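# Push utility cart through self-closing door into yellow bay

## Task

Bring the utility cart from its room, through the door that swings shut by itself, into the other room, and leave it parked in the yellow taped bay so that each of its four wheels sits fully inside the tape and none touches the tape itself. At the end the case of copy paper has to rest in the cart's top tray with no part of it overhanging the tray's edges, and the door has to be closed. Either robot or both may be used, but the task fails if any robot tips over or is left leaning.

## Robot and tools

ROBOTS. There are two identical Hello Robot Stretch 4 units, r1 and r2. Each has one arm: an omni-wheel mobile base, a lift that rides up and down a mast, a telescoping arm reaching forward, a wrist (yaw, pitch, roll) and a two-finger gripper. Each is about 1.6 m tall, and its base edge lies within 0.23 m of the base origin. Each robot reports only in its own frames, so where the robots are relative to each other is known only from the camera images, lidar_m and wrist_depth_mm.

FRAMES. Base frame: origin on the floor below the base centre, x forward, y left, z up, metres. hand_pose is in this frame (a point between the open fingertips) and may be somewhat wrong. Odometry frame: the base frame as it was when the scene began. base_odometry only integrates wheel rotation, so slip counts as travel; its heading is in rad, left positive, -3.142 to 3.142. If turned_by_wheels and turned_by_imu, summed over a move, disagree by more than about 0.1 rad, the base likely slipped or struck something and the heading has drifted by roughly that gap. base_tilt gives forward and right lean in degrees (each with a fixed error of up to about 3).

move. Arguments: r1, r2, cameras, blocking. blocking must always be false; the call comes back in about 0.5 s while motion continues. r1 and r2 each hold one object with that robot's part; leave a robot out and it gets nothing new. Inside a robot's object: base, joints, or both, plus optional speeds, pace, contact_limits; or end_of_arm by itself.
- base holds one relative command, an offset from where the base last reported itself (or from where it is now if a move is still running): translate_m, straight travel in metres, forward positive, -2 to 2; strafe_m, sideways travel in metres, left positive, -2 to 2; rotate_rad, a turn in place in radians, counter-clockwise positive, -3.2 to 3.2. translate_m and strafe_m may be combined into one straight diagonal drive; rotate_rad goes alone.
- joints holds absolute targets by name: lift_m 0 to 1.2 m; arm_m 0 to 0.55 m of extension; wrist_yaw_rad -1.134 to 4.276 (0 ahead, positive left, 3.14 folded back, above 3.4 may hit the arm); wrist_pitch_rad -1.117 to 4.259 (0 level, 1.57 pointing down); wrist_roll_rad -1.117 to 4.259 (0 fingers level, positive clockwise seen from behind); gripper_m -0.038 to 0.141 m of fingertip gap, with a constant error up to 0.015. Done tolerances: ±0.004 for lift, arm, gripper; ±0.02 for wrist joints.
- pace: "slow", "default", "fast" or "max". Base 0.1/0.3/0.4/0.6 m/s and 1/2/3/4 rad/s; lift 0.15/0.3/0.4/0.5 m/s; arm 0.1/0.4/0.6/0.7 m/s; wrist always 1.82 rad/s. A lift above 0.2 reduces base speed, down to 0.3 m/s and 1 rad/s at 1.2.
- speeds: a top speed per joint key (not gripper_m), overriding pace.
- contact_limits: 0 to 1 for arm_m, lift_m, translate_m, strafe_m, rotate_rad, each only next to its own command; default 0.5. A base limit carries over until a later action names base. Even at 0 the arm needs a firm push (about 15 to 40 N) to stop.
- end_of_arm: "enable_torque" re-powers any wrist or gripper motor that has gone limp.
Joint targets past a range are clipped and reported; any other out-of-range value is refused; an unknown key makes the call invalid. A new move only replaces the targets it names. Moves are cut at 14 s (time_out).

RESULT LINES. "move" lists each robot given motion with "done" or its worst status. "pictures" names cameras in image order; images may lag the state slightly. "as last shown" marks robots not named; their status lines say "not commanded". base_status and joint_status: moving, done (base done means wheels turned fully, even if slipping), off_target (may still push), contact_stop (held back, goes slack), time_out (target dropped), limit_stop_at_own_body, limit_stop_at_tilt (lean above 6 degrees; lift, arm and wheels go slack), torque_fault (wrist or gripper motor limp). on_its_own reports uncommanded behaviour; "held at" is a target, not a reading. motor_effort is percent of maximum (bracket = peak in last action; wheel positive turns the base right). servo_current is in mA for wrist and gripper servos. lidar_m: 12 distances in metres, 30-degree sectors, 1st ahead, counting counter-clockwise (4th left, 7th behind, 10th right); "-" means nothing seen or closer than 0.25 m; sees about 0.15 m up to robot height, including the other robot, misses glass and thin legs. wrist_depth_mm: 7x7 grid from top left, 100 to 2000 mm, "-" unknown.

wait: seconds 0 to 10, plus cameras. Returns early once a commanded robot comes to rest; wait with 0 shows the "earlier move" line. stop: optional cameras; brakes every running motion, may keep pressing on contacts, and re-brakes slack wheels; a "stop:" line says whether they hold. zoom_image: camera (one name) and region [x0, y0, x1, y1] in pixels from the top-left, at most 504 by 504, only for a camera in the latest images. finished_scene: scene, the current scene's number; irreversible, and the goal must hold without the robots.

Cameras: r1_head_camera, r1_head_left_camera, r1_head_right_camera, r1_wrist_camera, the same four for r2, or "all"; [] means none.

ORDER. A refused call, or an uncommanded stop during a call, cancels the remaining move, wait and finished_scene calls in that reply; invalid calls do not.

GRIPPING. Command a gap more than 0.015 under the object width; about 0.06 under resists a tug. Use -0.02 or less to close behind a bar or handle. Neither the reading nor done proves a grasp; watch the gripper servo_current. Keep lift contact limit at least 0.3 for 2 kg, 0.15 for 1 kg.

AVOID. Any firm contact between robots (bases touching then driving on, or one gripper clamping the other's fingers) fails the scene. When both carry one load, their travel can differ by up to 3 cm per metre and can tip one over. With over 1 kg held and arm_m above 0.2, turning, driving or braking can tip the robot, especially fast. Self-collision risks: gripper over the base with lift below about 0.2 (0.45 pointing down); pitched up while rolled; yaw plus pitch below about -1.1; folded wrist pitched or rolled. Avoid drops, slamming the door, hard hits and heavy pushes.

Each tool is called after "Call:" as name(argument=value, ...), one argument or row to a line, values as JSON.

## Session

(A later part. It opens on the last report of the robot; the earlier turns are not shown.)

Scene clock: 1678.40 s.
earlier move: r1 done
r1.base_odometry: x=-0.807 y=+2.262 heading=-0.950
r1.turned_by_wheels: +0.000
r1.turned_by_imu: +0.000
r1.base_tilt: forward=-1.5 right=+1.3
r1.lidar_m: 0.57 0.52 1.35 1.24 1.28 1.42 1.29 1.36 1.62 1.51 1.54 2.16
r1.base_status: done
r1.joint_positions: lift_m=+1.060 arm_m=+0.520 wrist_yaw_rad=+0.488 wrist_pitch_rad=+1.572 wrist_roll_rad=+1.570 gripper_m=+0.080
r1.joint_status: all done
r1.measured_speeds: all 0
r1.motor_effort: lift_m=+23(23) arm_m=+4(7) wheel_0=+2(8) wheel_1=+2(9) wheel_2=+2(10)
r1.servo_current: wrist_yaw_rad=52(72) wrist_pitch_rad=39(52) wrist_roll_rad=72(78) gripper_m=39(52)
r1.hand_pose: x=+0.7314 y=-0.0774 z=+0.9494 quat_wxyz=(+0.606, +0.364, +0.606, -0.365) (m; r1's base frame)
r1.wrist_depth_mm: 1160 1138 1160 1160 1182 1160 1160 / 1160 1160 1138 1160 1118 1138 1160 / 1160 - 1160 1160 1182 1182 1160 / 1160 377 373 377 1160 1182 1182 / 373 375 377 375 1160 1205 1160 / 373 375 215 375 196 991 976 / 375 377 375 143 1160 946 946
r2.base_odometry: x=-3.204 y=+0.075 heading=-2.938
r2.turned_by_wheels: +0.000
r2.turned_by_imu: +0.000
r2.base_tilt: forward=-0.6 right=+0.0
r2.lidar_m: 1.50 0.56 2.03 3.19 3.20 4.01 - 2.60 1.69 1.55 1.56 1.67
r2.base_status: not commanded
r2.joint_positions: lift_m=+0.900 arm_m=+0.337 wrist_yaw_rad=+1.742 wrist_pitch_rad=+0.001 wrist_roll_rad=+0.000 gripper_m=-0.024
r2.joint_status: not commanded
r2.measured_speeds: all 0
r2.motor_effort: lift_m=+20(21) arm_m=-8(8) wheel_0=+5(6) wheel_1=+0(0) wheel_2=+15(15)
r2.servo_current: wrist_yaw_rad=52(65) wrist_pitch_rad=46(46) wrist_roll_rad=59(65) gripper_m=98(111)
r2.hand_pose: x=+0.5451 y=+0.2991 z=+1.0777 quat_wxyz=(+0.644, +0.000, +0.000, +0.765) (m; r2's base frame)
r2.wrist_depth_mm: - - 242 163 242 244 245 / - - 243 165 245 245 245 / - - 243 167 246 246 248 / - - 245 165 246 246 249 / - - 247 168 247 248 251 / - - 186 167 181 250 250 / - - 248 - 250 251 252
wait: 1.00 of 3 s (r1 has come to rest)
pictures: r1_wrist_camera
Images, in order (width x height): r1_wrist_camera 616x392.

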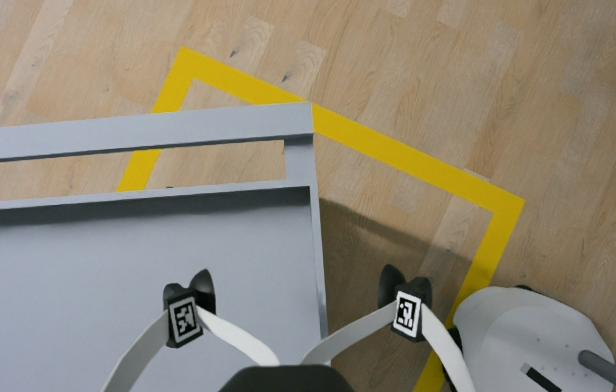

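Call:
move(
  blocking=false,
  r1={"joints":{"arm_m":0.495,"wrist_yaw_rad":0.57}},
  cameras=[],
)

Call:
wait(
  seconds=1.5,
  cameras=["r1_wrist_camera"],
)

Call:
move(
  blocking=false,
  r1={"joints":{"lift_m":0.952},"pace":"slow"},
  cameras=[],
)

Call:
wait(
  seconds=2.5,
  cameras=[],
)

Call:
move(
  blocking=false,
  r1={"joints":{"gripper_m":-0.036}},
  cameras=[],
)

Call:
wait(
  seconds=2,
  cameras=["r1_wrist_camera"],
)

Call:
move(
  blocking=false,
  r1={"base":{"translate_m":-0.18},"pace":"slow"},
  cameras=[],
)

Call:
wait(
  seconds=4,
  cameras=["r1_wrist_camera","r1_head_camera","r1_head_right_camera"],
)

Scene clock: 1690.43 s.
move: r1 moving
r1.base_odometry: x=-0.807 y=+2.262 heading=-0.950
r1.turned_by_wheels: +0.000
r1.turned_by_imu: +0.000
r1.base_tilt: forward=-1.6 right=+1.3
r1.lidar_m: 0.56 0.53 1.34 1.26 1.29 1.43 1.30 1.35 1.62 1.50 1.55 2.14
r1.base_status: not commanded
r1.joint_positions: lift_m=+1.060 arm_m=+0.495 wrist_yaw_rad=+0.567 wrist_pitch_rad=+1.572 wrist_roll_rad=+1.570 gripper_m=+0.080
r1.joint_status: arm_m moving; wrist_yaw_rad moving
r1.measured_speeds: translate_m=+0.000 strafe_m=+0.000 rotate_rad=+0.000 lift_m=+0.000 arm_m=-0.006 wrist_yaw_rad=+0.000 wrist_pitch_rad=+0.000 wrist_roll_rad=+0.000
r1.motor_effort: lift_m=+23(23) arm_m=-3(6) wheel_0=+2(2) wheel_1=+2(2) wheel_2=+2(2)
r1.servo_current: wrist_yaw_rad=59(85) wrist_pitch_rad=39(46) wrist_roll_rad=46(65) gripper_m=46(46)
r1.hand_pose: x=+0.7126 y=-0.0740 z=+0.9494 quat_wxyz=(+0.620, +0.339, +0.620, -0.340) (m; r1's base frame)
r1.wrist_depth_mm: 1160 1138 1160 1138 1160 1160 1160 / 1160 1138 - 1160 1160 1160 1160 / 1138 1138 1160 330 1182 1160 1182 / 375 375 375 1182 1160 1138 1182 / 375 375 375 375 1160 1160 1160 / 373 373 214 377 196 1008 1160 / 375 375 373 143 1160 960 960
r2: as last shown
r2.lidar_m: 1.49 0.54 2.03 3.21 3.24 4.03 - 2.62 1.73 1.55 1.55 1.67
r2.motor_effort: lift_m=+20(20) arm_m=-7(8) wheel_0=+6(6) wheel_1=+0(0) wheel_2=+15(15)
r2.servo_current: wrist_yaw_rad=65(65) wrist_pitch_rad=39(46) wrist_roll_rad=46(52) gripper_m=104(104)
r2.wrist_depth_mm: - - 241 163 243 244 244 / - - 242 165 243 245 246 / - - 244 167 245 247 246 / - - 244 165 246 249 248 / - - 247 168 248 249 249 / - - 186 167 181 251 251 / - - 248 - 250 251 252
pictures: none
No camera images: "cameras" was empty.

Scene clock: 1690.73 s.
earlier move: r1 done
r1.base_odometry: x=-0.807 y=+2.262 heading=-0.950
r1.turned_by_wheels: +0.000
r1.turned_by_imu: +0.000
r1.base_tilt: forward=-1.6 right=+1.3
r1.lidar_m: 0.57 0.54 1.33 1.24 1.30 1.40 1.31 1.36 1.63 1.50 1.55 2.14
r1.base_status: not commanded
r1.joint_positions: lift_m=+1.060 arm_m=+0.495 wrist_yaw_rad=+0.567 wrist_pitch_rad=+1.572 wrist_roll_rad=+1.570 gripper_m=+0.080
r1.joint_status: all done
r1.measured_speeds: all 0
r1.motor_effort: lift_m=+23(23) arm_m=-4(6) wheel_0=+2(2) wheel_1=+2(2) wheel_2=+2(2)
r1.servo_current: wrist_yaw_rad=33(85) wrist_pitch_rad=39(46) wrist_roll_rad=46(65) gripper_m=46(46)
r1.hand_pose: x=+0.7126 y=-0.0740 z=+0.9494 quat_wxyz=(+0.620, +0.339, +0.620, -0.340) (m; r1's base frame)
r1.wrist_depth_mm: 1160 1160 1182 1182 1160 1138 1138 / 1160 1160 - 1138 1160 1160 1160 / 1138 1160 1138 330 1160 1182 1160 / 370 373 375 1182 1138 1205 1182 / 375 377 375 1160 1138 1205 1160 / 375 375 214 375 195 991 1160 / 373 377 377 143 1182 946 976
r2.base_odometry: x=-3.204 y=+0.075 heading=-2.938
r2.turned_by_wheels: +0.000
r2.turned_by_imu: +0.000
r2.base_tilt: forward=-0.6 right=+0.0
r2.lidar_m: 1.51 0.54 2.05 3.20 3.26 4.00 - 2.61 1.72 1.55 1.56 1.67
r2.base_status: not commanded
r2.joint_positions: lift_m=+0.900 arm_m=+0.337 wrist_yaw_rad=+1.742 wrist_pitch_rad=+0.001 wrist_roll_rad=+0.000 gripper_m=-0.024
r2.joint_status: not commanded
r2.measured_speeds: all 0
r2.motor_effort: lift_m=+20(20) arm_m=-8(8) wheel_0=+6(6) wheel_1=+0(0) wheel_2=+15(15)
r2.servo_current: wrist_yaw_rad=52(65) wrist_pitch_rad=39(46) wrist_roll_rad=59(59) gripper_m=98(104)
r2.hand_pose: x=+0.5451 y=+0.2991 z=+1.0777 quat_wxyz=(+0.644, +0.000, +0.000, +0.765) (m; r2's base frame)
r2.wrist_depth_mm: - - 242 162 242 244 245 / - - 242 165 244 245 245 / - - 244 166 244 246 247 / - - 245 165 245 247 248 / - - 246 168 249 249 249 / - - 185 167 181 250 251 / - - 248 - 251 252 252
wait: 0.30 of 1.5 s (r1 has come to rest)
pictures: r1_wrist_camera
Images, in order (width x height): r1_wrist_camera 616x392.

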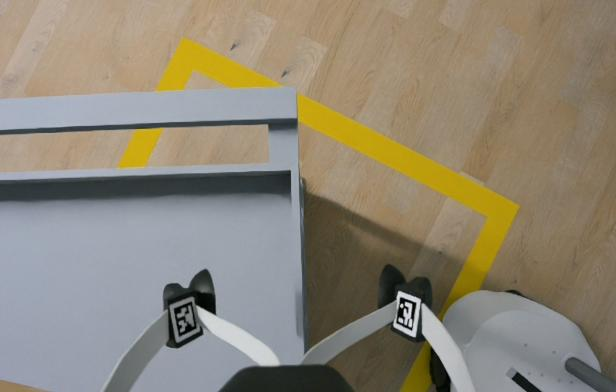

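Scene clock: 1691.23 s.
move: r1 moving
r1.base_odometry: x=-0.807 y=+2.262 heading=-0.950
r1.turned_by_wheels: +0.000
r1.turned_by_imu: +0.000
r1.base_tilt: forward=-1.6 right=+1.2
r1.lidar_m: 0.57 0.52 1.34 1.25 1.30 1.42 1.28 1.34 1.58 1.51 1.53 2.18
r1.base_status: not commanded
r1.joint_positions: lift_m=+1.035 arm_m=+0.495 wrist_yaw_rad=+0.567 wrist_pitch_rad=+1.572 wrist_roll_rad=+1.570 gripper_m=+0.080
r1.joint_status: lift_m moving
r1.measured_speeds: translate_m=+0.000 strafe_m=+0.000 rotate_rad=+0.000 lift_m=-0.097 arm_m=+0.000 wrist_yaw_rad=+0.000 wrist_pitch_rad=+0.000 wrist_roll_rad=+0.000
r1.motor_effort: lift_m=+12(23) arm_m=-4(4) wheel_0=+1(2) wheel_1=+2(2) wheel_2=+2(2)
r1.servo_current: wrist_yaw_rad=33(65) wrist_pitch_rad=39(46) wrist_roll_rad=46(59) gripper_m=39(46)
r1.hand_pose: x=+0.7126 y=-0.0740 z=+0.9250 quat_wxyz=(+0.620, +0.339, +0.620, -0.340) (m; r1's base frame)
r1.wrist_depth_mm: 1138 1160 1138 1138 1138 1138 1138 / 1138 1138 - 1160 1160 1160 1160 / 1138 1138 1118 312 1138 1138 1138 / 353 353 353 1138 1138 1138 1160 / 351 355 353 357 1138 1160 1160 / 355 355 214 357 195 991 1138 / 353 355 355 143 1138 931 931
r2: as last shown
r2.base_tilt: forward=-0.7 right=+0.0
r2.lidar_m: 1.49 0.54 2.03 3.19 3.24 4.03 - 2.61 1.70 1.56 1.58 1.66
r2.motor_effort: lift_m=+20(21) arm_m=-8(8) wheel_0=+6(6) wheel_1=+0(0) wheel_2=+15(15)
r2.servo_current: wrist_yaw_rad=72(72) wrist_pitch_rad=39(46) wrist_roll_rad=46(59) gripper_m=104(104)
r2.wrist_depth_mm: - - 241 162 243 244 244 / - - 242 165 243 244 245 / - - 244 167 245 245 247 / - - 244 165 246 247 249 / - - 246 168 248 247 250 / - - 186 167 181 250 250 / - - 249 - 249 250 252
pictures: none
No camera images: "cameras" was empty.

Scene clock: 1692.50 s.
earlier move: r1 done
r1.base_odometry: x=-0.807 y=+2.262 heading=-0.950
r1.turned_by_wheels: +0.000
r1.turned_by_imu: +0.000
r1.base_tilt: forward=-1.6 right=+1.3
r1.lidar_m: 0.56 0.53 1.34 1.26 1.29 1.42 1.29 1.34 1.61 1.50 1.52 2.16
r1.base_status: not commanded
r1.joint_positions: lift_m=+0.952 arm_m=+0.495 wrist_yaw_rad=+0.567 wrist_pitch_rad=+1.572 wrist_roll_rad=+1.570 gripper_m=+0.080
r1.joint_status: all done
r1.measured_speeds: all 0
r1.motor_effort: lift_m=+12(23) arm_m=-4(5) wheel_0=+1(2) wheel_1=+2(2) wheel_2=+2(2)
r1.servo_current: wrist_yaw_rad=39(72) wrist_pitch_rad=33(46) wrist_roll_rad=46(59) gripper_m=39(46)
r1.hand_pose: x=+0.7126 y=-0.0740 z=+0.8423 quat_wxyz=(+0.620, +0.339, +0.620, -0.340) (m; r1's base frame)
r1.wrist_depth_mm: 1060 1060 1060 1060 1060 1042 1042 / - - 1042 1042 1060 1060 1042 / 1042 1042 1060 224 1042 1078 1042 / 267 268 271 268 1042 1060 1060 / 268 267 270 268 1060 1042 1060 / 267 267 214 270 195 1060 1060 / 268 270 268 143 1025 854 842
r2.base_odometry: x=-3.204 y=+0.075 heading=-2.938
r2.turned_by_wheels: +0.000
r2.turned_by_imu: +0.000
r2.base_tilt: forward=-0.7 right=+0.0
r2.lidar_m: 1.51 0.56 2.05 3.20 3.21 4.02 - 2.59 1.70 1.55 1.56 1.66
r2.base_status: not commanded
r2.joint_positions: lift_m=+0.900 arm_m=+0.337 wrist_yaw_rad=+1.742 wrist_pitch_rad=+0.001 wrist_roll_rad=+0.000 gripper_m=-0.024
r2.joint_status: not commanded
r2.measured_speeds: all 0
r2.motor_effort: lift_m=+20(21) arm_m=-7(8) wheel_0=+6(6) wheel_1=+0(0) wheel_2=+15(15)
r2.servo_current: wrist_yaw_rad=52(78) wrist_pitch_rad=46(46) wrist_roll_rad=39(65) gripper_m=98(104)
r2.hand_pose: x=+0.5451 y=+0.2991 z=+1.0777 quat_wxyz=(+0.644, +0.000, +0.000, +0.765) (m; r2's base frame)
r2.wrist_depth_mm: - - 241 163 243 244 244 / - - 242 165 244 244 246 / - - 243 166 245 246 246 / - - 245 164 247 248 249 / - - 247 168 248 249 249 / - - 186 167 181 250 251 / - - 248 - 251 251 252
wait: 1.27 of 2.5 s (r1 has come to rest)
pictures: none
No camera images: "cameras" was empty.

Scene clock: 1693.00 s.
move: r1 moving
r1.base_odometry: x=-0.807 y=+2.262 heading=-0.950
r1.turned_by_wheels: +0.000
r1.turned_by_imu: +0.000
r1.base_tilt: forward=-1.6 right=+1.3
r1.lidar_m: 0.57 0.52 1.32 1.25 1.31 1.41 1.30 1.33 1.61 1.51 1.55 2.15
r1.base_status: not commanded
r1.joint_positions: lift_m=+0.952 arm_m=+0.495 wrist_yaw_rad=+0.567 wrist_pitch_rad=+1.572 wrist_roll_rad=+1.570 gripper_m=+0.062
r1.joint_status: gripper_m moving
r1.measured_speeds: all 0
r1.motor_effort: lift_m=+12(12) arm_m=-4(5) wheel_0=+2(2) wheel_1=+2(2) wheel_2=+2(2)
r1.servo_current: wrist_yaw_rad=59(59) wrist_pitch_rad=46(46) wrist_roll_rad=39(59) gripper_m=98(98)
r1.hand_pose: x=+0.7126 y=-0.0740 z=+0.8423 quat_wxyz=(+0.620, +0.339, +0.620, -0.340) (m; r1's base frame)
r1.wrist_depth_mm: 1060 1078 1042 1060 1060 1060 1078 / - - 1060 1078 1042 1042 1060 / 1042 1042 1042 224 1042 1078 1060 / 268 270 268 268 1060 1060 1060 / 267 268 267 270 1042 1060 1078 / 267 267 200 270 191 1078 1060 / 267 268 268 143 1042 854 866
r2: as last shown
r2.base_tilt: forward=-0.6 right=+0.1
r2.lidar_m: 1.51 0.56 2.02 3.16 3.21 4.04 - 2.63 1.69 1.56 1.58 1.67
r2.motor_effort: lift_m=+20(20) arm_m=-8(8) wheel_0=+5(6) wheel_1=+0(0) wheel_2=+15(15)
r2.servo_current: wrist_yaw_rad=59(65) wrist_pitch_rad=33(46) wrist_roll_rad=52(52) gripper_m=104(111)
r2.wrist_depth_mm: - - 241 163 242 244 245 / - - 242 165 244 244 245 / - - 243 166 245 246 246 / - - 244 165 245 246 249 / - - 246 169 247 248 250 / - - 186 167 182 250 250 / - - 249 - 249 251 251
pictures: none
No camera images: "cameras" was empty.

Scene clock: 1694.33 s.
earlier move: r1 done
r1.base_odometry: x=-0.807 y=+2.262 heading=-0.950
r1.turned_by_wheels: +0.000
r1.turned_by_imu: +0.000
r1.base_tilt: forward=-1.5 right=+1.3
r1.lidar_m: 0.57 0.54 1.35 1.26 1.30 1.41 1.29 1.33 1.61 1.47 1.54 2.15
r1.base_status: not commanded
r1.joint_positions: lift_m=+0.952 arm_m=+0.495 wrist_yaw_rad=+0.567 wrist_pitch_rad=+1.572 wrist_roll_rad=+1.570 gripper_m=-0.035
r1.joint_status: all done
r1.measured_speeds: all 0
r1.motor_effort: lift_m=+15(15) arm_m=-4(5) wheel_0=+1(2) wheel_1=+2(2) wheel_2=+2(2)
r1.servo_current: wrist_yaw_rad=52(59) wrist_pitch_rad=39(52) wrist_roll_rad=39(65) gripper_m=78(130)
r1.hand_pose: x=+0.7126 y=-0.0740 z=+0.8421 quat_wxyz=(+0.620, +0.339, +0.620, -0.340) (m; r1's base frame)
r1.wrist_depth_mm: 1060 1060 1042 1060 1060 1042 1078 / - 1060 1060 1060 1060 1060 1042 / 1025 1060 1060 221 1042 1060 1042 / 266 266 266 266 1078 1042 1060 / 266 265 265 267 1042 1060 1060 / 266 266 186 197 180 1060 1078 / 266 151 267 180 178 854 854
r2.base_odometry: x=-3.204 y=+0.075 heading=-2.938
r2.turned_by_wheels: +0.000
r2.turned_by_imu: +0.000
r2.base_tilt: forward=-0.6 right=+0.0
r2.lidar_m: 1.51 0.55 2.02 3.20 3.21 4.04 - 2.61 1.68 1.55 1.56 1.67
r2.base_status: not commanded
r2.joint_positions: lift_m=+0.900 arm_m=+0.337 wrist_yaw_rad=+1.742 wrist_pitch_rad=+0.001 wrist_roll_rad=+0.000 gripper_m=-0.024
r2.joint_status: not commanded
r2.measured_speeds: all 0
r2.motor_effort: lift_m=+20(21) arm_m=-8(8) wheel_0=+6(6) wheel_1=+0(0) wheel_2=+15(15)
r2.servo_current: wrist_yaw_rad=59(65) wrist_pitch_rad=39(46) wrist_roll_rad=26(59) gripper_m=104(111)
r2.hand_pose: x=+0.5451 y=+0.2991 z=+1.0777 quat_wxyz=(+0.644, +0.000, +0.000, +0.765) (m; r2's base frame)
r2.wrist_depth_mm: - - 241 162 243 243 245 / - - 242 165 244 244 245 / - - 243 167 245 246 247 / - - 244 165 246 248 248 / - - 247 168 248 248 250 / - - 186 167 181 250 251 / - - 248 - 250 251 252
wait: 1.33 of 2 s (r1 has come to rest)
pictures: r1_wrist_camera
Images, in order (width x height): r1_wrist_camera 616x392.

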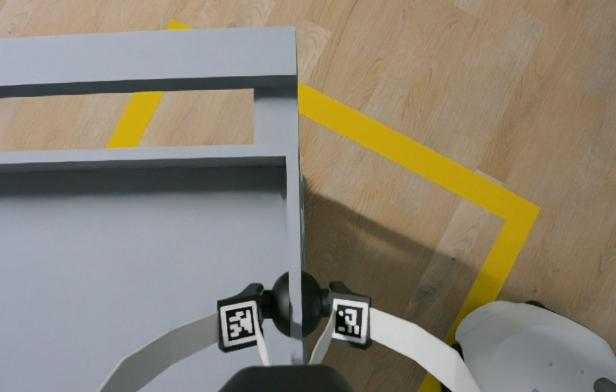

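Scene clock: 1694.83 s.
move: r1 moving
r1.base_odometry: x=-0.814 y=+2.272 heading=-0.950
r1.turned_by_wheels: +0.000
r1.turned_by_imu: +0.000
r1.base_tilt: forward=-1.6 right=+1.3
r1.lidar_m: 0.55 0.53 1.34 1.24 1.28 1.42 1.26 1.33 1.64 1.49 1.55 2.15
r1.base_status: translate_m moving
r1.joint_positions: lift_m=+0.952 arm_m=+0.495 wrist_yaw_rad=+0.568 wrist_pitch_rad=+1.569 wrist_roll_rad=+1.570 gripper_m=-0.035
r1.joint_status: not commanded
r1.measured_speeds: translate_m=-0.048 strafe_m=+0.000 rotate_rad=+0.002 lift_m=+0.000 arm_m=+0.000 wrist_yaw_rad=+0.003 wrist_pitch_rad=-0.016 wrist_roll_rad=+0.000
r1.motor_effort: lift_m=+15(15) arm_m=-4(4) wheel_0=-6(9) wheel_1=-5(6) wheel_2=+6(8)
r1.servo_current: wrist_yaw_rad=72(72) wrist_pitch_rad=39(46) wrist_roll_rad=46(52) gripper_m=78(85)
r1.hand_pose: x=+0.7136 y=-0.0733 z=+0.8421 quat_wxyz=(+0.621, +0.340, +0.620, -0.339) (m; r1's base frame)
r1.wrist_depth_mm: 1078 1060 1078 1060 1042 1042 1060 / 1060 1042 1060 1025 1060 1078 1060 / 1042 1060 1060 224 1060 1060 1060 / 268 270 270 1060 1060 1078 1042 / 270 268 268 267 1042 1060 1060 / 268 268 183 198 1042 1078 1078 / 270 154 268 199 165 842 854
r2: as last shown
r2.base_tilt: forward=-0.6 right=+0.1
r2.lidar_m: 1.50 0.54 2.03 3.20 3.23 4.00 - 2.61 1.71 1.53 1.58 1.67
r2.motor_effort: lift_m=+20(20) arm_m=-8(8) wheel_0=+6(6) wheel_1=+0(0) wheel_2=+15(15)
r2.servo_current: wrist_yaw_rad=52(65) wrist_pitch_rad=33(46) wrist_roll_rad=52(52) gripper_m=98(104)
r2.wrist_depth_mm: - - 240 163 243 243 244 / - - 242 165 243 246 245 / - - 243 167 246 245 247 / - - 245 165 247 247 247 / - - 246 169 248 249 250 / - - 185 167 181 250 251 / - - 249 - 250 251 252
pictures: none
No camera images: "cameras" was empty.

Scene clock: 1697.40 s.
earlier move: r1 done
r1.base_odometry: x=-0.911 y=+2.408 heading=-0.948
r1.turned_by_wheels: +0.002
r1.turned_by_imu: +0.003
r1.base_tilt: forward=-1.5 right=+1.3
r1.lidar_m: 0.63 0.63 1.34 1.24 1.28 1.22 1.11 1.15 1.56 1.51 1.58 2.29
r1.base_status: done
r1.joint_positions: lift_m=+0.952 arm_m=+0.495 wrist_yaw_rad=+0.570 wrist_pitch_rad=+1.562 wrist_roll_rad=+1.570 gripper_m=-0.035
r1.joint_status: not commanded
r1.measured_speeds: all 0
r1.motor_effort: lift_m=+15(15) arm_m=-4(5) wheel_0=+5(10) wheel_1=+1(8) wheel_2=+11(14)
r1.servo_current: wrist_yaw_rad=39(72) wrist_pitch_rad=59(65) wrist_roll_rad=46(59) gripper_m=72(85)
r1.hand_pose: x=+0.7154 y=-0.0722 z=+0.8421 quat_wxyz=(+0.622, +0.342, +0.619, -0.336) (m; r1's base frame)
r1.wrist_depth_mm: - - 1042 1042 1060 1060 1042 / 1060 1060 1078 - 1042 1042 1060 / 271 271 1078 224 1042 1042 1042 / 271 270 270 270 1060 1060 1060 / 272 271 270 270 1060 1060 1025 / 271 272 198 197 1042 1060 1025 / 272 150 271 200 156 842 842
r2.base_odometry: x=-3.204 y=+0.075 heading=-2.938
r2.turned_by_wheels: +0.000
r2.turned_by_imu: +0.000
r2.base_tilt: forward=-0.7 right=+0.0
r2.lidar_m: 1.50 0.56 2.03 3.18 3.23 4.04 - 2.62 1.72 1.54 1.59 1.65
r2.base_status: not commanded
r2.joint_positions: lift_m=+0.900 arm_m=+0.337 wrist_yaw_rad=+1.742 wrist_pitch_rad=+0.001 wrist_roll_rad=+0.000 gripper_m=-0.024
r2.joint_status: not commanded
r2.measured_speeds: all 0
r2.motor_effort: lift_m=+20(21) arm_m=-8(8) wheel_0=+5(6) wheel_1=+0(0) wheel_2=+15(15)
r2.servo_current: wrist_yaw_rad=46(78) wrist_pitch_rad=46(46) wrist_roll_rad=52(65) gripper_m=111(111)
r2.hand_pose: x=+0.5451 y=+0.2991 z=+1.0777 quat_wxyz=(+0.644, +0.000, +0.000, +0.765) (m; r2's base frame)
r2.wrist_depth_mm: - - 241 162 242 243 244 / - - 242 165 244 245 245 / - - 243 167 245 246 247 / - - 245 165 246 247 248 / - - 246 168 248 249 249 / - - 186 167 181 251 252 / - - 248 - 251 252 252
wait: 2.57 of 4 s (r1 has come to rest)
pictures: r1_head_camera, r1_head_right_camera, r1_wrist_camera
Images, in order (width x height): r1_head_camera 420x560, r1_head_right_camera 420x672, r1_wrist_camera 616x392.

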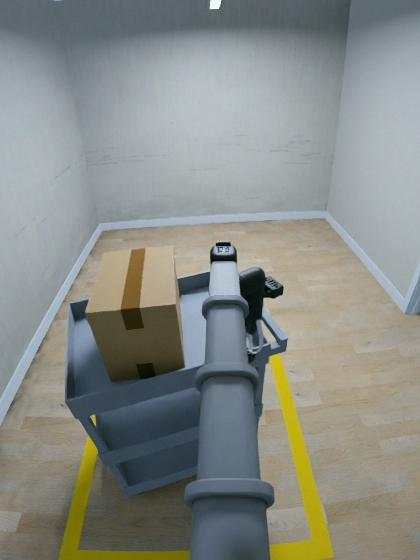

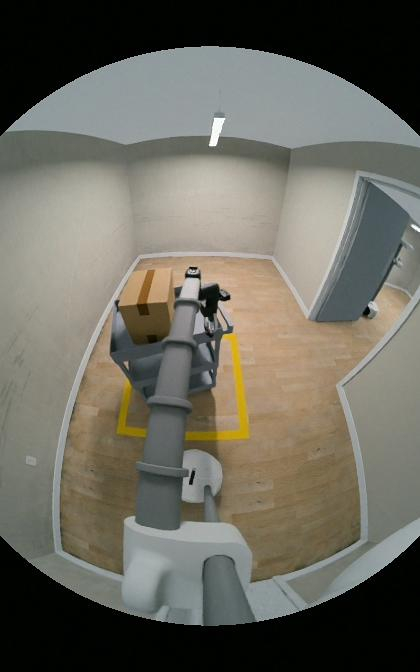

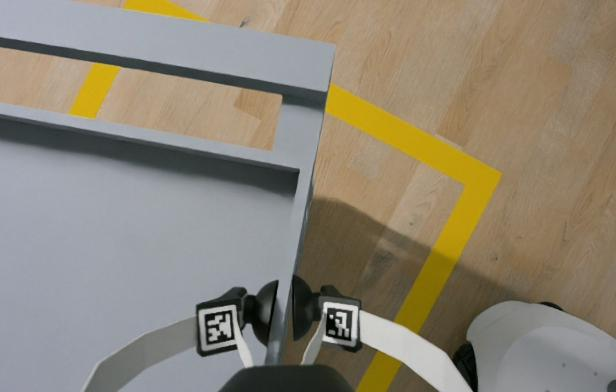

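Call:
zoom_image(
  camera="r1_head_camera",
  region=[40, 360, 320, 560],
)

Call:
zoom_image(
  camera="r1_head_right_camera",
  region=[90, 270, 270, 450],
)

Scaled by 1.800 from the camera's 420x560 image, which has a finer 600x800 frame.

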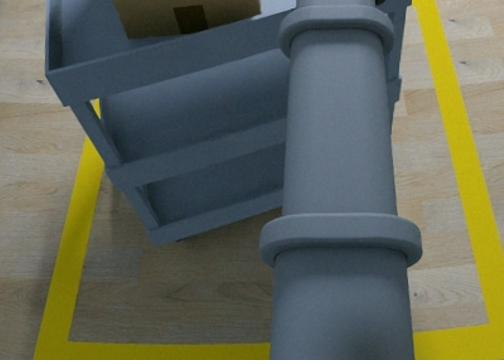

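Scaled by 2.800 from the camera's 420x672 image, which has a finer 600x960 frame.

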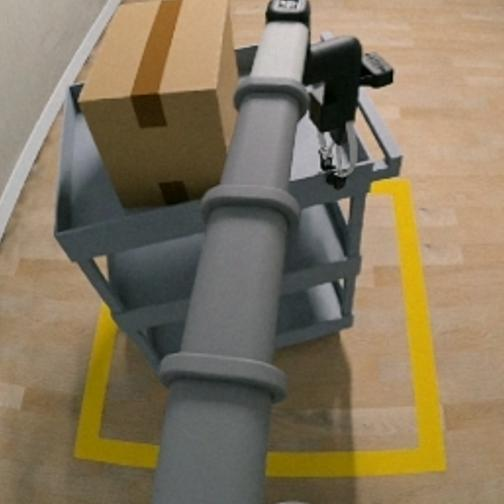

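Call:
move(
  blocking=false,
  r1={"joints":{"gripper_m":0.08}},
  cameras=[],
)

Call:
wait(
  seconds=1.5,
  cameras=[],
)

Call:
move(
  blocking=false,
  r1={"joints":{"lift_m":1.06},"pace":"slow"},
  cameras=[],
)

Call:
wait(
  seconds=2,
  cameras=["r1_wrist_camera"],
)

Call:
move(
  blocking=false,
  r1={"joints":{"arm_m":0.0,"wrist_yaw_rad":0}},
  cameras=[],
)

Call:
wait(
  seconds=3,
  cameras=["r1_head_camera","r1_head_right_camera"],
)

Scene clock: 1722.33 s.
move: r1 moving
r1.base_odometry: x=-0.911 y=+2.408 heading=-0.948
r1.turned_by_wheels: +0.000
r1.turned_by_imu: +0.000
r1.base_tilt: forward=-1.5 right=+1.3
r1.lidar_m: 0.62 0.63 1.34 1.24 1.28 1.22 1.12 1.16 1.56 1.50 1.56 2.31
r1.base_status: not commanded
r1.joint_positions: lift_m=+0.952 arm_m=+0.495 wrist_yaw_rad=+0.570 wrist_pitch_rad=+1.562 wrist_roll_rad=+1.570 gripper_m=-0.010
r1.joint_status: gripper_m moving
r1.measured_speeds: all 0
r1.motor_effort: lift_m=+15(15) arm_m=-4(4) wheel_0=+6(6) wheel_1=+1(1) wheel_2=+10(11)
r1.servo_current: wrist_yaw_rad=52(59) wrist_pitch_rad=52(65) wrist_roll_rad=33(65) gripper_m=65(65)
r1.hand_pose: x=+0.7154 y=-0.0722 z=+0.8421 quat_wxyz=(+0.622, +0.342, +0.619, -0.336) (m; r1's base frame)
r1.wrist_depth_mm: - - 1098 1042 1042 1060 1042 / 1078 1098 1060 - 1060 1060 1060 / 273 272 1060 225 1078 1042 1042 / 273 271 270 271 1060 1042 1060 / 272 272 270 271 1060 1060 1060 / 274 272 191 197 1060 1060 1042 / 274 156 271 183 152 831 842
r2: as last shown
r2.base_tilt: forward=-0.7 right=+0.1
r2.lidar_m: 1.49 0.56 2.02 3.20 3.25 4.05 - 2.64 1.69 1.55 1.57 1.68
r2.motor_effort: lift_m=+20(20) arm_m=-8(8) wheel_0=+6(6) wheel_1=+0(0) wheel_2=+15(15)
r2.servo_current: wrist_yaw_rad=52(72) wrist_pitch_rad=39(46) wrist_roll_rad=39(59) gripper_m=104(104)
r2.wrist_depth_mm: - - 241 162 243 244 246 / - - 242 165 245 245 245 / - - 244 166 245 246 247 / - - 245 165 247 248 249 / - - 246 168 248 248 249 / - - 186 167 181 250 251 / - - 247 - 251 251 252
pictures: none
No camera images: "cameras" was empty.

Scene clock: 1723.67 s.
earlier move: r1 done
r1.base_odometry: x=-0.912 y=+2.408 heading=-0.949
r1.turned_by_wheels: -0.001
r1.turned_by_imu: -0.001
r1.base_tilt: forward=-1.6 right=+1.3
r1.lidar_m: 0.64 0.61 1.32 1.23 1.29 1.21 1.10 1.15 1.55 1.51 1.57 2.29
r1.base_status: not commanded
r1.joint_positions: lift_m=+0.952 arm_m=+0.495 wrist_yaw_rad=+0.570 wrist_pitch_rad=+1.568 wrist_roll_rad=+1.570 gripper_m=+0.080
r1.joint_status: all done
r1.measured_speeds: all 0
r1.motor_effort: lift_m=+15(15) arm_m=-4(4) wheel_0=+3(6) wheel_1=+1(1) wheel_2=+3(11)
r1.servo_current: wrist_yaw_rad=39(65) wrist_pitch_rad=39(65) wrist_roll_rad=52(78) gripper_m=39(91)
r1.hand_pose: x=+0.7138 y=-0.0732 z=+0.8421 quat_wxyz=(+0.621, +0.340, +0.620, -0.338) (m; r1's base frame)
r1.wrist_depth_mm: - - 1060 1042 1060 1042 1042 / 1042 1060 - - 1042 1078 1042 / 268 1060 1060 224 1042 1042 1060 / 268 268 268 267 1042 1060 1060 / 268 270 270 268 1042 1078 1060 / 268 268 214 1078 196 1060 1060 / 268 268 270 143 1060 854 842
r2.base_odometry: x=-3.204 y=+0.075 heading=-2.938
r2.turned_by_wheels: +0.000
r2.turned_by_imu: +0.000
r2.base_tilt: forward=-0.6 right=+0.1
r2.lidar_m: 1.51 0.55 2.03 3.20 3.25 4.02 - 2.61 1.70 1.54 1.57 1.66
r2.base_status: not commanded
r2.joint_positions: lift_m=+0.900 arm_m=+0.337 wrist_yaw_rad=+1.742 wrist_pitch_rad=+0.001 wrist_roll_rad=+0.000 gripper_m=-0.024
r2.joint_status: not commanded
r2.measured_speeds: all 0
r2.motor_effort: lift_m=+20(21) arm_m=-8(8) wheel_0=+5(6) wheel_1=+0(0) wheel_2=+15(15)
r2.servo_current: wrist_yaw_rad=59(72) wrist_pitch_rad=39(46) wrist_roll_rad=59(59) gripper_m=98(104)
r2.hand_pose: x=+0.5451 y=+0.2991 z=+1.0777 quat_wxyz=(+0.644, +0.000, +0.000, +0.765) (m; r2's base frame)
r2.wrist_depth_mm: - - 241 162 243 244 245 / - - 242 165 244 244 245 / - - 243 166 245 247 247 / - - 244 165 247 246 249 / - - 247 169 247 248 249 / - - 186 167 181 251 251 / - - 249 - 250 251 253
wait: 1.33 of 1.5 s (r1 has come to rest)
pictures: none
No camera images: "cameras" was empty.

Scene clock: 1724.17 s.
move: r1 moving
r1.base_odometry: x=-0.912 y=+2.408 heading=-0.949
r1.turned_by_wheels: +0.000
r1.turned_by_imu: +0.000
r1.base_tilt: forward=-1.6 right=+1.3
r1.lidar_m: 0.64 0.62 1.34 1.22 1.28 1.22 1.12 1.16 1.58 1.51 1.57 2.28
r1.base_status: not commanded
r1.joint_positions: lift_m=+0.977 arm_m=+0.495 wrist_yaw_rad=+0.570 wrist_pitch_rad=+1.568 wrist_roll_rad=+1.570 gripper_m=+0.080
r1.joint_status: lift_m moving
r1.measured_speeds: translate_m=+0.000 strafe_m=+0.000 rotate_rad=+0.000 lift_m=+0.098 arm_m=+0.000 wrist_yaw_rad=+0.000 wrist_pitch_rad=+0.000 wrist_roll_rad=+0.000
r1.motor_effort: lift_m=+25(26) arm_m=-4(4) wheel_0=+3(4) wheel_1=+1(1) wheel_2=+3(4)
r1.servo_current: wrist_yaw_rad=52(65) wrist_pitch_rad=46(46) wrist_roll_rad=39(65) gripper_m=46(46)
r1.hand_pose: x=+0.7138 y=-0.0732 z=+0.8667 quat_wxyz=(+0.621, +0.340, +0.620, -0.338) (m; r1's base frame)
r1.wrist_depth_mm: - - 1098 1078 1078 1098 1078 / 1078 1098 - 1060 1060 1060 1078 / 289 1060 1078 243 1078 1078 1078 / 289 289 290 287 1098 1078 1078 / 289 289 287 290 1060 1078 1098 / 289 289 214 1098 195 1078 1098 / 287 291 290 143 1098 891 878
r2: as last shown
r2.base_tilt: forward=-0.7 right=+0.0
r2.lidar_m: 1.52 0.55 2.03 3.18 3.24 4.04 - 2.60 1.71 1.54 1.57 1.65
r2.motor_effort: lift_m=+20(20) arm_m=-8(8) wheel_0=+6(6) wheel_1=+0(0) wheel_2=+15(15)
r2.servo_current: wrist_yaw_rad=59(72) wrist_pitch_rad=39(46) wrist_roll_rad=52(59) gripper_m=104(111)
r2.wrist_depth_mm: - - 241 163 244 244 244 / - - 242 165 243 244 245 / - - 244 166 244 247 246 / - - 245 165 247 247 248 / - - 246 168 247 249 249 / - - 186 167 181 250 252 / - - 249 - 251 250 252
pictures: none
No camera images: "cameras" was empty.

Scene clock: 1725.43 s.
earlier move: r1 done
r1.base_odometry: x=-0.912 y=+2.408 heading=-0.949
r1.turned_by_wheels: +0.000
r1.turned_by_imu: +0.000
r1.base_tilt: forward=-1.6 right=+1.3
r1.lidar_m: 0.64 0.62 1.32 1.24 1.27 1.23 1.12 1.17 1.54 1.51 1.55 2.30
r1.base_status: not commanded
r1.joint_positions: lift_m=+1.060 arm_m=+0.495 wrist_yaw_rad=+0.570 wrist_pitch_rad=+1.568 wrist_roll_rad=+1.570 gripper_m=+0.080
r1.joint_status: all done
r1.measured_speeds: all 0
r1.motor_effort: lift_m=+24(27) arm_m=-4(4) wheel_0=+3(4) wheel_1=+1(1) wheel_2=+3(4)
r1.servo_current: wrist_yaw_rad=52(72) wrist_pitch_rad=46(52) wrist_roll_rad=72(72) gripper_m=46(46)
r1.hand_pose: x=+0.7137 y=-0.0732 z=+0.9493 quat_wxyz=(+0.621, +0.340, +0.620, -0.338) (m; r1's base frame)
r1.wrist_depth_mm: 1160 1160 1182 1160 1160 1182 1160 / 1182 - 1138 1160 1160 1138 1160 / 375 1160 1160 1138 1160 1182 1160 / 377 375 375 373 1160 1160 1182 / 377 375 375 1160 1160 1160 1182 / 375 377 214 1160 195 1060 1182 / 375 377 375 143 1182 946 960
r2.base_odometry: x=-3.204 y=+0.075 heading=-2.938
r2.turned_by_wheels: +0.000
r2.turned_by_imu: +0.000
r2.base_tilt: forward=-0.7 right=+0.0
r2.lidar_m: 1.50 0.56 2.02 3.19 3.23 4.04 - 2.63 1.69 1.56 1.58 1.64
r2.base_status: not commanded
r2.joint_positions: lift_m=+0.900 arm_m=+0.337 wrist_yaw_rad=+1.742 wrist_pitch_rad=+0.001 wrist_roll_rad=+0.000 gripper_m=-0.024
r2.joint_status: not commanded
r2.measured_speeds: all 0
r2.motor_effort: lift_m=+20(21) arm_m=-8(8) wheel_0=+6(6) wheel_1=+0(0) wheel_2=+15(15)
r2.servo_current: wrist_yaw_rad=65(72) wrist_pitch_rad=39(46) wrist_roll_rad=39(59) gripper_m=104(111)
r2.hand_pose: x=+0.5451 y=+0.2991 z=+1.0777 quat_wxyz=(+0.644, +0.000, +0.000, +0.765) (m; r2's base frame)
r2.wrist_depth_mm: - - 241 162 243 243 244 / - - 242 165 244 246 247 / - - 244 167 244 245 246 / - - 245 165 247 248 248 / - - 247 168 248 249 249 / - - 185 167 181 250 250 / - - 248 - 250 251 252
wait: 1.27 of 2 s (r1 has come to rest)
pictures: r1_wrist_camera
Images, in order (width x height): r1_wrist_camera 616x392.

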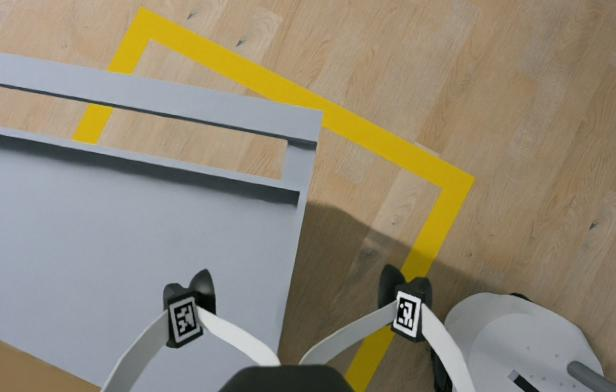

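Scene clock: 1725.93 s.
move: r1 moving
r1.base_odometry: x=-0.912 y=+2.408 heading=-0.949
r1.turned_by_wheels: +0.000
r1.turned_by_imu: +0.000
r1.base_tilt: forward=-1.6 right=+1.2
r1.lidar_m: 0.64 0.61 1.32 1.24 1.28 1.21 1.11 1.15 1.57 1.53 1.57 2.28
r1.base_status: not commanded
r1.joint_positions: lift_m=+1.060 arm_m=+0.444 wrist_yaw_rad=+0.056 wrist_pitch_rad=+1.569 wrist_roll_rad=+1.570 gripper_m=+0.080
r1.joint_status: arm_m moving; wrist_yaw_rad moving
r1.measured_speeds: translate_m=+0.000 strafe_m=+0.000 rotate_rad=+0.000 lift_m=+0.000 arm_m=-0.195 wrist_yaw_rad=-0.953 wrist_pitch_rad=+0.000 wrist_roll_rad=+0.000
r1.motor_effort: lift_m=+24(24) arm_m=-4(6) wheel_0=+3(3) wheel_1=+1(1) wheel_2=+3(3)
r1.servo_current: wrist_yaw_rad=46(98) wrist_pitch_rad=39(46) wrist_roll_rad=33(65) gripper_m=46(46)
r1.hand_pose: x=+0.6206 y=-0.0873 z=+0.9493 quat_wxyz=(+0.514, +0.486, +0.513, -0.485) (m; r1's base frame)
r1.wrist_depth_mm: 1182 1138 1160 1160 1160 1160 1160 / 1160 1182 1138 1160 1182 1160 1160 / 1138 - 1160 1205 1182 1160 1182 / - 1160 1160 1160 1182 1160 1160 / 375 375 357 1160 1160 946 946 / 377 377 196 1160 195 960 960 / 375 377 342 144 1160 1182 1160
r2: as last shown
r2.base_tilt: forward=-0.7 right=+0.1
r2.lidar_m: 1.51 0.57 2.04 3.20 3.24 4.01 - 2.60 1.70 1.55 1.57 1.67
r2.motor_effort: lift_m=+20(20) arm_m=-8(8) wheel_0=+6(6) wheel_1=+0(0) wheel_2=+15(15)
r2.servo_current: wrist_yaw_rad=59(65) wrist_pitch_rad=39(46) wrist_roll_rad=33(59) gripper_m=104(111)
r2.wrist_depth_mm: - - 240 163 243 243 245 / - - 242 166 244 245 245 / - - 243 167 246 246 246 / - - 245 165 246 248 248 / - - 246 168 248 249 250 / - - 186 167 181 250 251 / - - 248 - 251 251 252
pictures: none
No camera images: "cameras" was empty.

Scene clock: 1727.97 s.
earlier move: r1 done
r1.base_odometry: x=-0.912 y=+2.408 heading=-0.949
r1.turned_by_wheels: +0.000
r1.turned_by_imu: +0.000
r1.base_tilt: forward=-1.6 right=+1.2
r1.lidar_m: 0.63 0.61 1.33 1.23 1.28 1.23 1.12 1.18 1.55 1.51 1.57 2.29
r1.base_status: not commanded
r1.joint_positions: lift_m=+1.060 arm_m=+0.000 wrist_yaw_rad=+0.002 wrist_pitch_rad=+1.569 wrist_roll_rad=+1.570 gripper_m=+0.080
r1.joint_status: all done
r1.measured_speeds: all 0
r1.motor_effort: lift_m=+24(24) arm_m=-5(7) wheel_0=+3(4) wheel_1=+1(1) wheel_2=+3(3)
r1.servo_current: wrist_yaw_rad=46(98) wrist_pitch_rad=39(52) wrist_roll_rad=39(72) gripper_m=46(52)
r1.hand_pose: x=+0.1717 y=-0.0874 z=+0.9494 quat_wxyz=(+0.501, +0.500, +0.500, -0.499) (m; r1's base frame)
r1.wrist_depth_mm: 1160 1160 1160 1160 1160 1182 1160 / 1160 1182 1160 1160 1160 1182 1160 / 1138 1138 1160 1182 1160 1182 1182 / 1182 1138 1182 1138 960 1138 1160 / - 1182 1160 960 946 1182 1182 / - 1160 200 1138 195 1160 1205 / - 151 1182 151 1182 1160 1182
r2.base_odometry: x=-3.204 y=+0.075 heading=-2.938
r2.turned_by_wheels: +0.000
r2.turned_by_imu: +0.000
r2.base_tilt: forward=-0.6 right=+0.0
r2.lidar_m: 1.52 0.54 2.02 3.19 3.24 4.05 - 2.60 1.71 1.54 1.57 1.66
r2.base_status: not commanded
r2.joint_positions: lift_m=+0.900 arm_m=+0.337 wrist_yaw_rad=+1.742 wrist_pitch_rad=+0.001 wrist_roll_rad=+0.000 gripper_m=-0.024
r2.joint_status: not commanded
r2.measured_speeds: all 0
r2.motor_effort: lift_m=+20(21) arm_m=-7(8) wheel_0=+5(6) wheel_1=+0(1) wheel_2=+15(15)
r2.servo_current: wrist_yaw_rad=59(72) wrist_pitch_rad=39(46) wrist_roll_rad=52(59) gripper_m=104(111)
r2.hand_pose: x=+0.5451 y=+0.2991 z=+1.0777 quat_wxyz=(+0.644, +0.000, +0.000, +0.765) (m; r2's base frame)
r2.wrist_depth_mm: - - 240 163 242 243 245 / - - 243 165 244 245 246 / - - 243 167 245 247 248 / - - 244 165 246 246 248 / - - 247 168 248 249 249 / - - 186 167 181 250 251 / - - 249 - 250 252 252
wait: 2.03 of 3 s (r1 has come to rest)
pictures: r1_head_camera, r1_head_right_camera
Images, in order (width x height): r1_head_camera 420x560, r1_head_right_camera 420x672.

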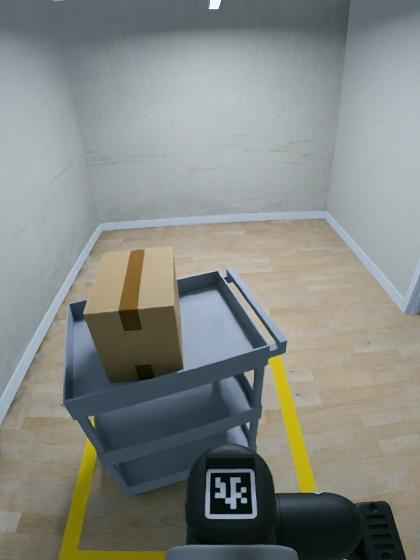

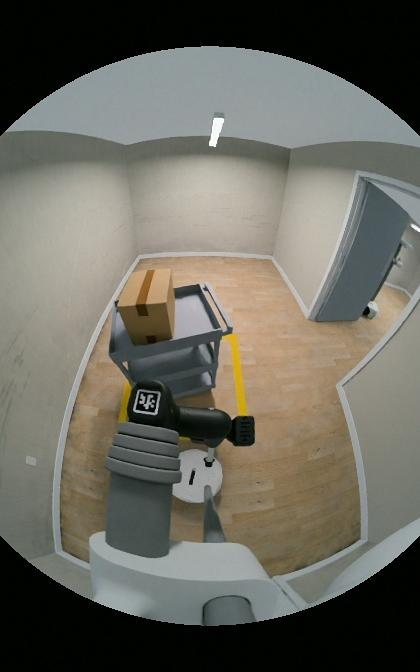

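Call:
move(
  blocking=false,
  r1={"base":{"translate_m":-0.2}},
  r2={"base":{"translate_m":-0.025},"joints":{"wrist_yaw_rad":1.64},"pace":"slow","speeds":{"wrist_yaw_rad":0.11}},
  cameras=[],
)

Call:
wait(
  seconds=2,
  cameras=["r1_head_camera","r2_wrist_camera","r2_head_camera","r1_head_left_camera","r1_head_right_camera"],
)

Scene clock: 1747.13 s.
move: r1 moving; r2 moving
r1.base_odometry: x=-0.930 y=+2.434 heading=-0.949
r1.turned_by_wheels: +0.000
r1.turned_by_imu: +0.000
r1.base_tilt: forward=-1.6 right=+1.3
r1.lidar_m: 0.66 0.64 1.35 1.23 1.26 1.17 1.08 1.14 1.52 1.53 1.57 2.33
r1.base_status: translate_m moving
r1.joint_positions: lift_m=+1.060 arm_m=+0.000 wrist_yaw_rad=+0.002 wrist_pitch_rad=+1.569 wrist_roll_rad=+1.570 gripper_m=+0.080
r1.joint_status: not commanded
r1.measured_speeds: translate_m=-0.121 strafe_m=-0.001 rotate_rad=+0.005 lift_m=+0.000 arm_m=+0.000 wrist_yaw_rad=+0.000 wrist_pitch_rad=+0.000 wrist_roll_rad=+0.000
r1.motor_effort: lift_m=+24(24) arm_m=-4(5) wheel_0=-7(8) wheel_1=-6(7) wheel_2=+9(9)
r1.servo_current: wrist_yaw_rad=46(65) wrist_pitch_rad=39(46) wrist_roll_rad=46(65) gripper_m=39(46)
r1.hand_pose: x=+0.1717 y=-0.0874 z=+0.9494 quat_wxyz=(+0.501, +0.500, +0.500, -0.499) (m; r1's base frame)
r1.wrist_depth_mm: 1138 1160 1138 1160 1182 1182 1182 / 1138 1160 1138 1160 1182 1182 1182 / 1138 1160 1160 1182 1160 1160 1205 / 1160 1138 1160 1160 976 1160 1182 / - 1160 1160 960 960 1182 377 / - 1160 199 1160 195 1160 1182 / - 164 1160 151 1182 1182 1160
r2.base_odometry: x=-3.192 y=+0.077 heading=-2.937
r2.turned_by_wheels: +0.001
r2.turned_by_imu: +0.002
r2.base_tilt: forward=-0.6 right=+0.0
r2.lidar_m: 1.52 0.54 2.03 3.19 3.25 4.00 - 2.58 1.73 1.56 1.57 1.68
r2.base_status: translate_m moving
r2.joint_positions: lift_m=+0.900 arm_m=+0.337 wrist_yaw_rad=+1.701 wrist_pitch_rad=+0.001 wrist_roll_rad=+0.000 gripper_m=-0.024
r2.joint_status: wrist_yaw_rad moving
r2.measured_speeds: translate_m=-0.047 strafe_m=+0.000 rotate_rad=+0.000 lift_m=+0.000 arm_m=+0.000 wrist_yaw_rad=-0.126 wrist_pitch_rad=+0.000 wrist_roll_rad=+0.000
r2.motor_effort: lift_m=+20(20) arm_m=-8(8) wheel_0=+3(6) wheel_1=-6(6) wheel_2=+18(18)
r2.servo_current: wrist_yaw_rad=39(91) wrist_pitch_rad=39(46) wrist_roll_rad=46(59) gripper_m=98(104)
r2.hand_pose: x=+0.5575 y=+0.2973 z=+1.0777 quat_wxyz=(+0.660, +0.000, +0.000, +0.751) (m; r2's base frame)
r2.wrist_depth_mm: - - 238 162 245 247 251 / - - 240 164 246 250 253 / - - 240 166 247 250 254 / - - 242 165 250 253 255 / - - 243 167 249 253 257 / - - 242 167 181 255 258 / - - 245 - 254 257 259
pictures: none
No camera images: "cameras" was empty.

Scene clock: 1748.00 s.
earlier move: r1 moving; r2 done
r1.base_odometry: x=-1.015 y=+2.553 heading=-0.950
r1.turned_by_wheels: +0.000
r1.turned_by_imu: +0.000
r1.base_tilt: forward=-1.6 right=+1.3
r1.lidar_m: 0.80 0.79 1.32 1.23 1.26 1.02 0.91 0.97 1.33 1.52 1.57 2.44
r1.base_status: translate_m moving
r1.joint_positions: lift_m=+1.060 arm_m=+0.000 wrist_yaw_rad=+0.002 wrist_pitch_rad=+1.569 wrist_roll_rad=+1.570 gripper_m=+0.080
r1.joint_status: not commanded
r1.measured_speeds: translate_m=-0.111 strafe_m=+0.001 rotate_rad=-0.003 lift_m=+0.000 arm_m=+0.000 wrist_yaw_rad=+0.000 wrist_pitch_rad=+0.000 wrist_roll_rad=+0.000
r1.motor_effort: lift_m=+24(24) arm_m=-4(5) wheel_0=-4(9) wheel_1=-1(8) wheel_2=+0(10)
r1.servo_current: wrist_yaw_rad=46(65) wrist_pitch_rad=39(46) wrist_roll_rad=65(65) gripper_m=39(46)
r1.hand_pose: x=+0.1717 y=-0.0874 z=+0.9494 quat_wxyz=(+0.501, +0.500, +0.500, -0.499) (m; r1's base frame)
r1.wrist_depth_mm: 1182 1138 1182 1160 1182 1182 1182 / 1138 1182 1160 1182 1138 1182 1160 / 1160 1160 1182 1160 1182 1160 1160 / 1160 1160 1160 1138 960 1160 1160 / 1138 1160 1138 960 960 1160 1160 / - 1160 200 1160 195 1160 1182 / - 1182 1138 151 1182 1160 1160
r2.base_odometry: x=-3.180 y=+0.079 heading=-2.936
r2.turned_by_wheels: +0.000
r2.turned_by_imu: +0.001
r2.base_tilt: forward=-0.6 right=+0.0
r2.lidar_m: 1.52 0.57 2.02 3.19 3.24 4.04 - 2.64 1.71 1.54 1.57 1.72
r2.base_status: done
r2.joint_positions: lift_m=+0.900 arm_m=+0.337 wrist_yaw_rad=+1.640 wrist_pitch_rad=+0.001 wrist_roll_rad=+0.000 gripper_m=-0.024
r2.joint_status: all done
r2.measured_speeds: all 0
r2.motor_effort: lift_m=+20(21) arm_m=-8(8) wheel_0=+6(7) wheel_1=-4(7) wheel_2=+16(18)
r2.servo_current: wrist_yaw_rad=39(104) wrist_pitch_rad=39(46) wrist_roll_rad=46(59) gripper_m=98(111)
r2.hand_pose: x=+0.5755 y=+0.2937 z=+1.0777 quat_wxyz=(+0.682, +0.000, +0.000, +0.731) (m; r2's base frame)
r2.wrist_depth_mm: - - 235 162 249 257 263 / - - 236 163 251 259 267 / - - 237 167 252 259 266 / - - 239 165 254 263 267 / - - 240 167 255 262 270 / - - 238 167 181 265 271 / - - 241 - 258 264 272
wait: 0.87 of 2 s (r2 has come to rest)
pictures: r1_head_camera, r1_head_left_camera, r1_head_right_camera, r2_head_camera, r2_wrist_camera
Images, in order (width x height): r1_head_camera 420x560, r1_head_left_camera 420x672, r1_head_right_camera 420x672, r2_head_camera 420x560, r2_wrist_camera 616x392.

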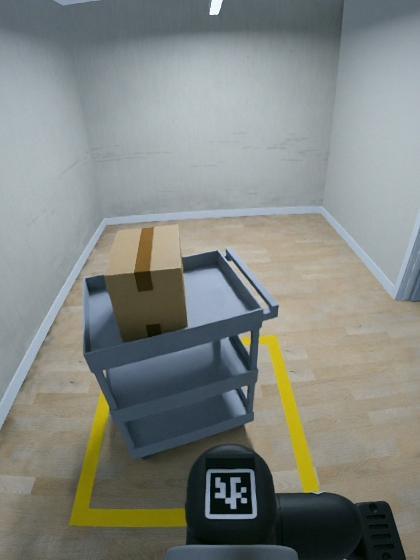

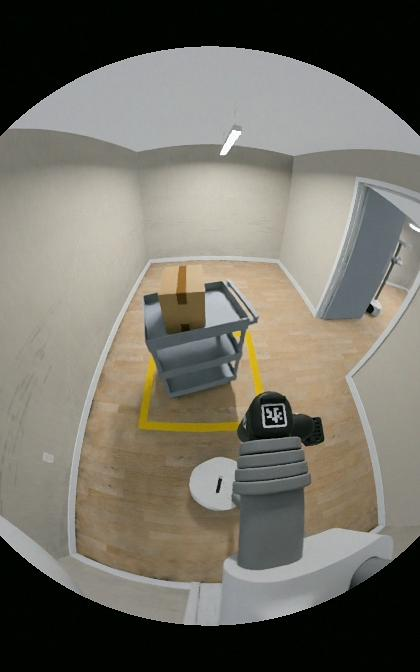

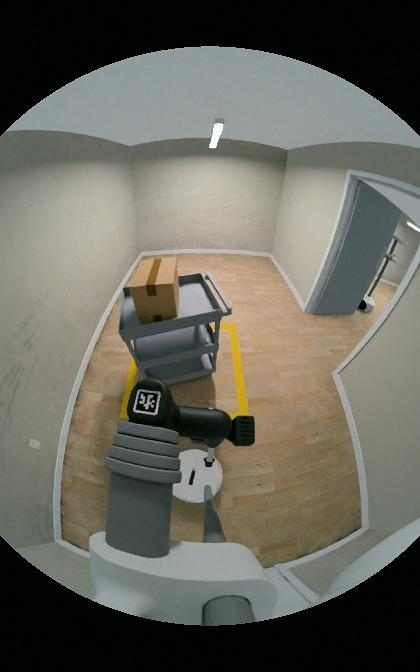

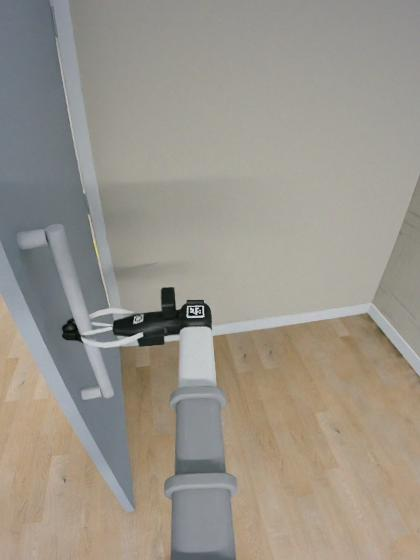

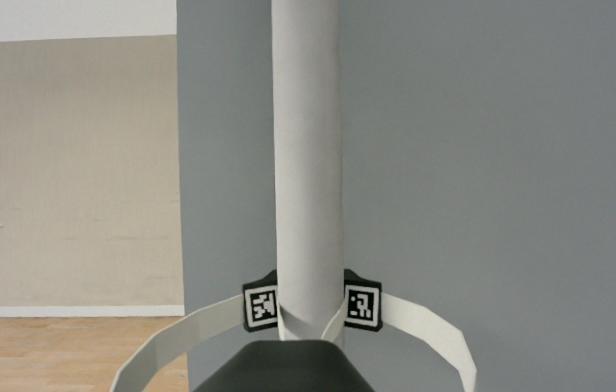

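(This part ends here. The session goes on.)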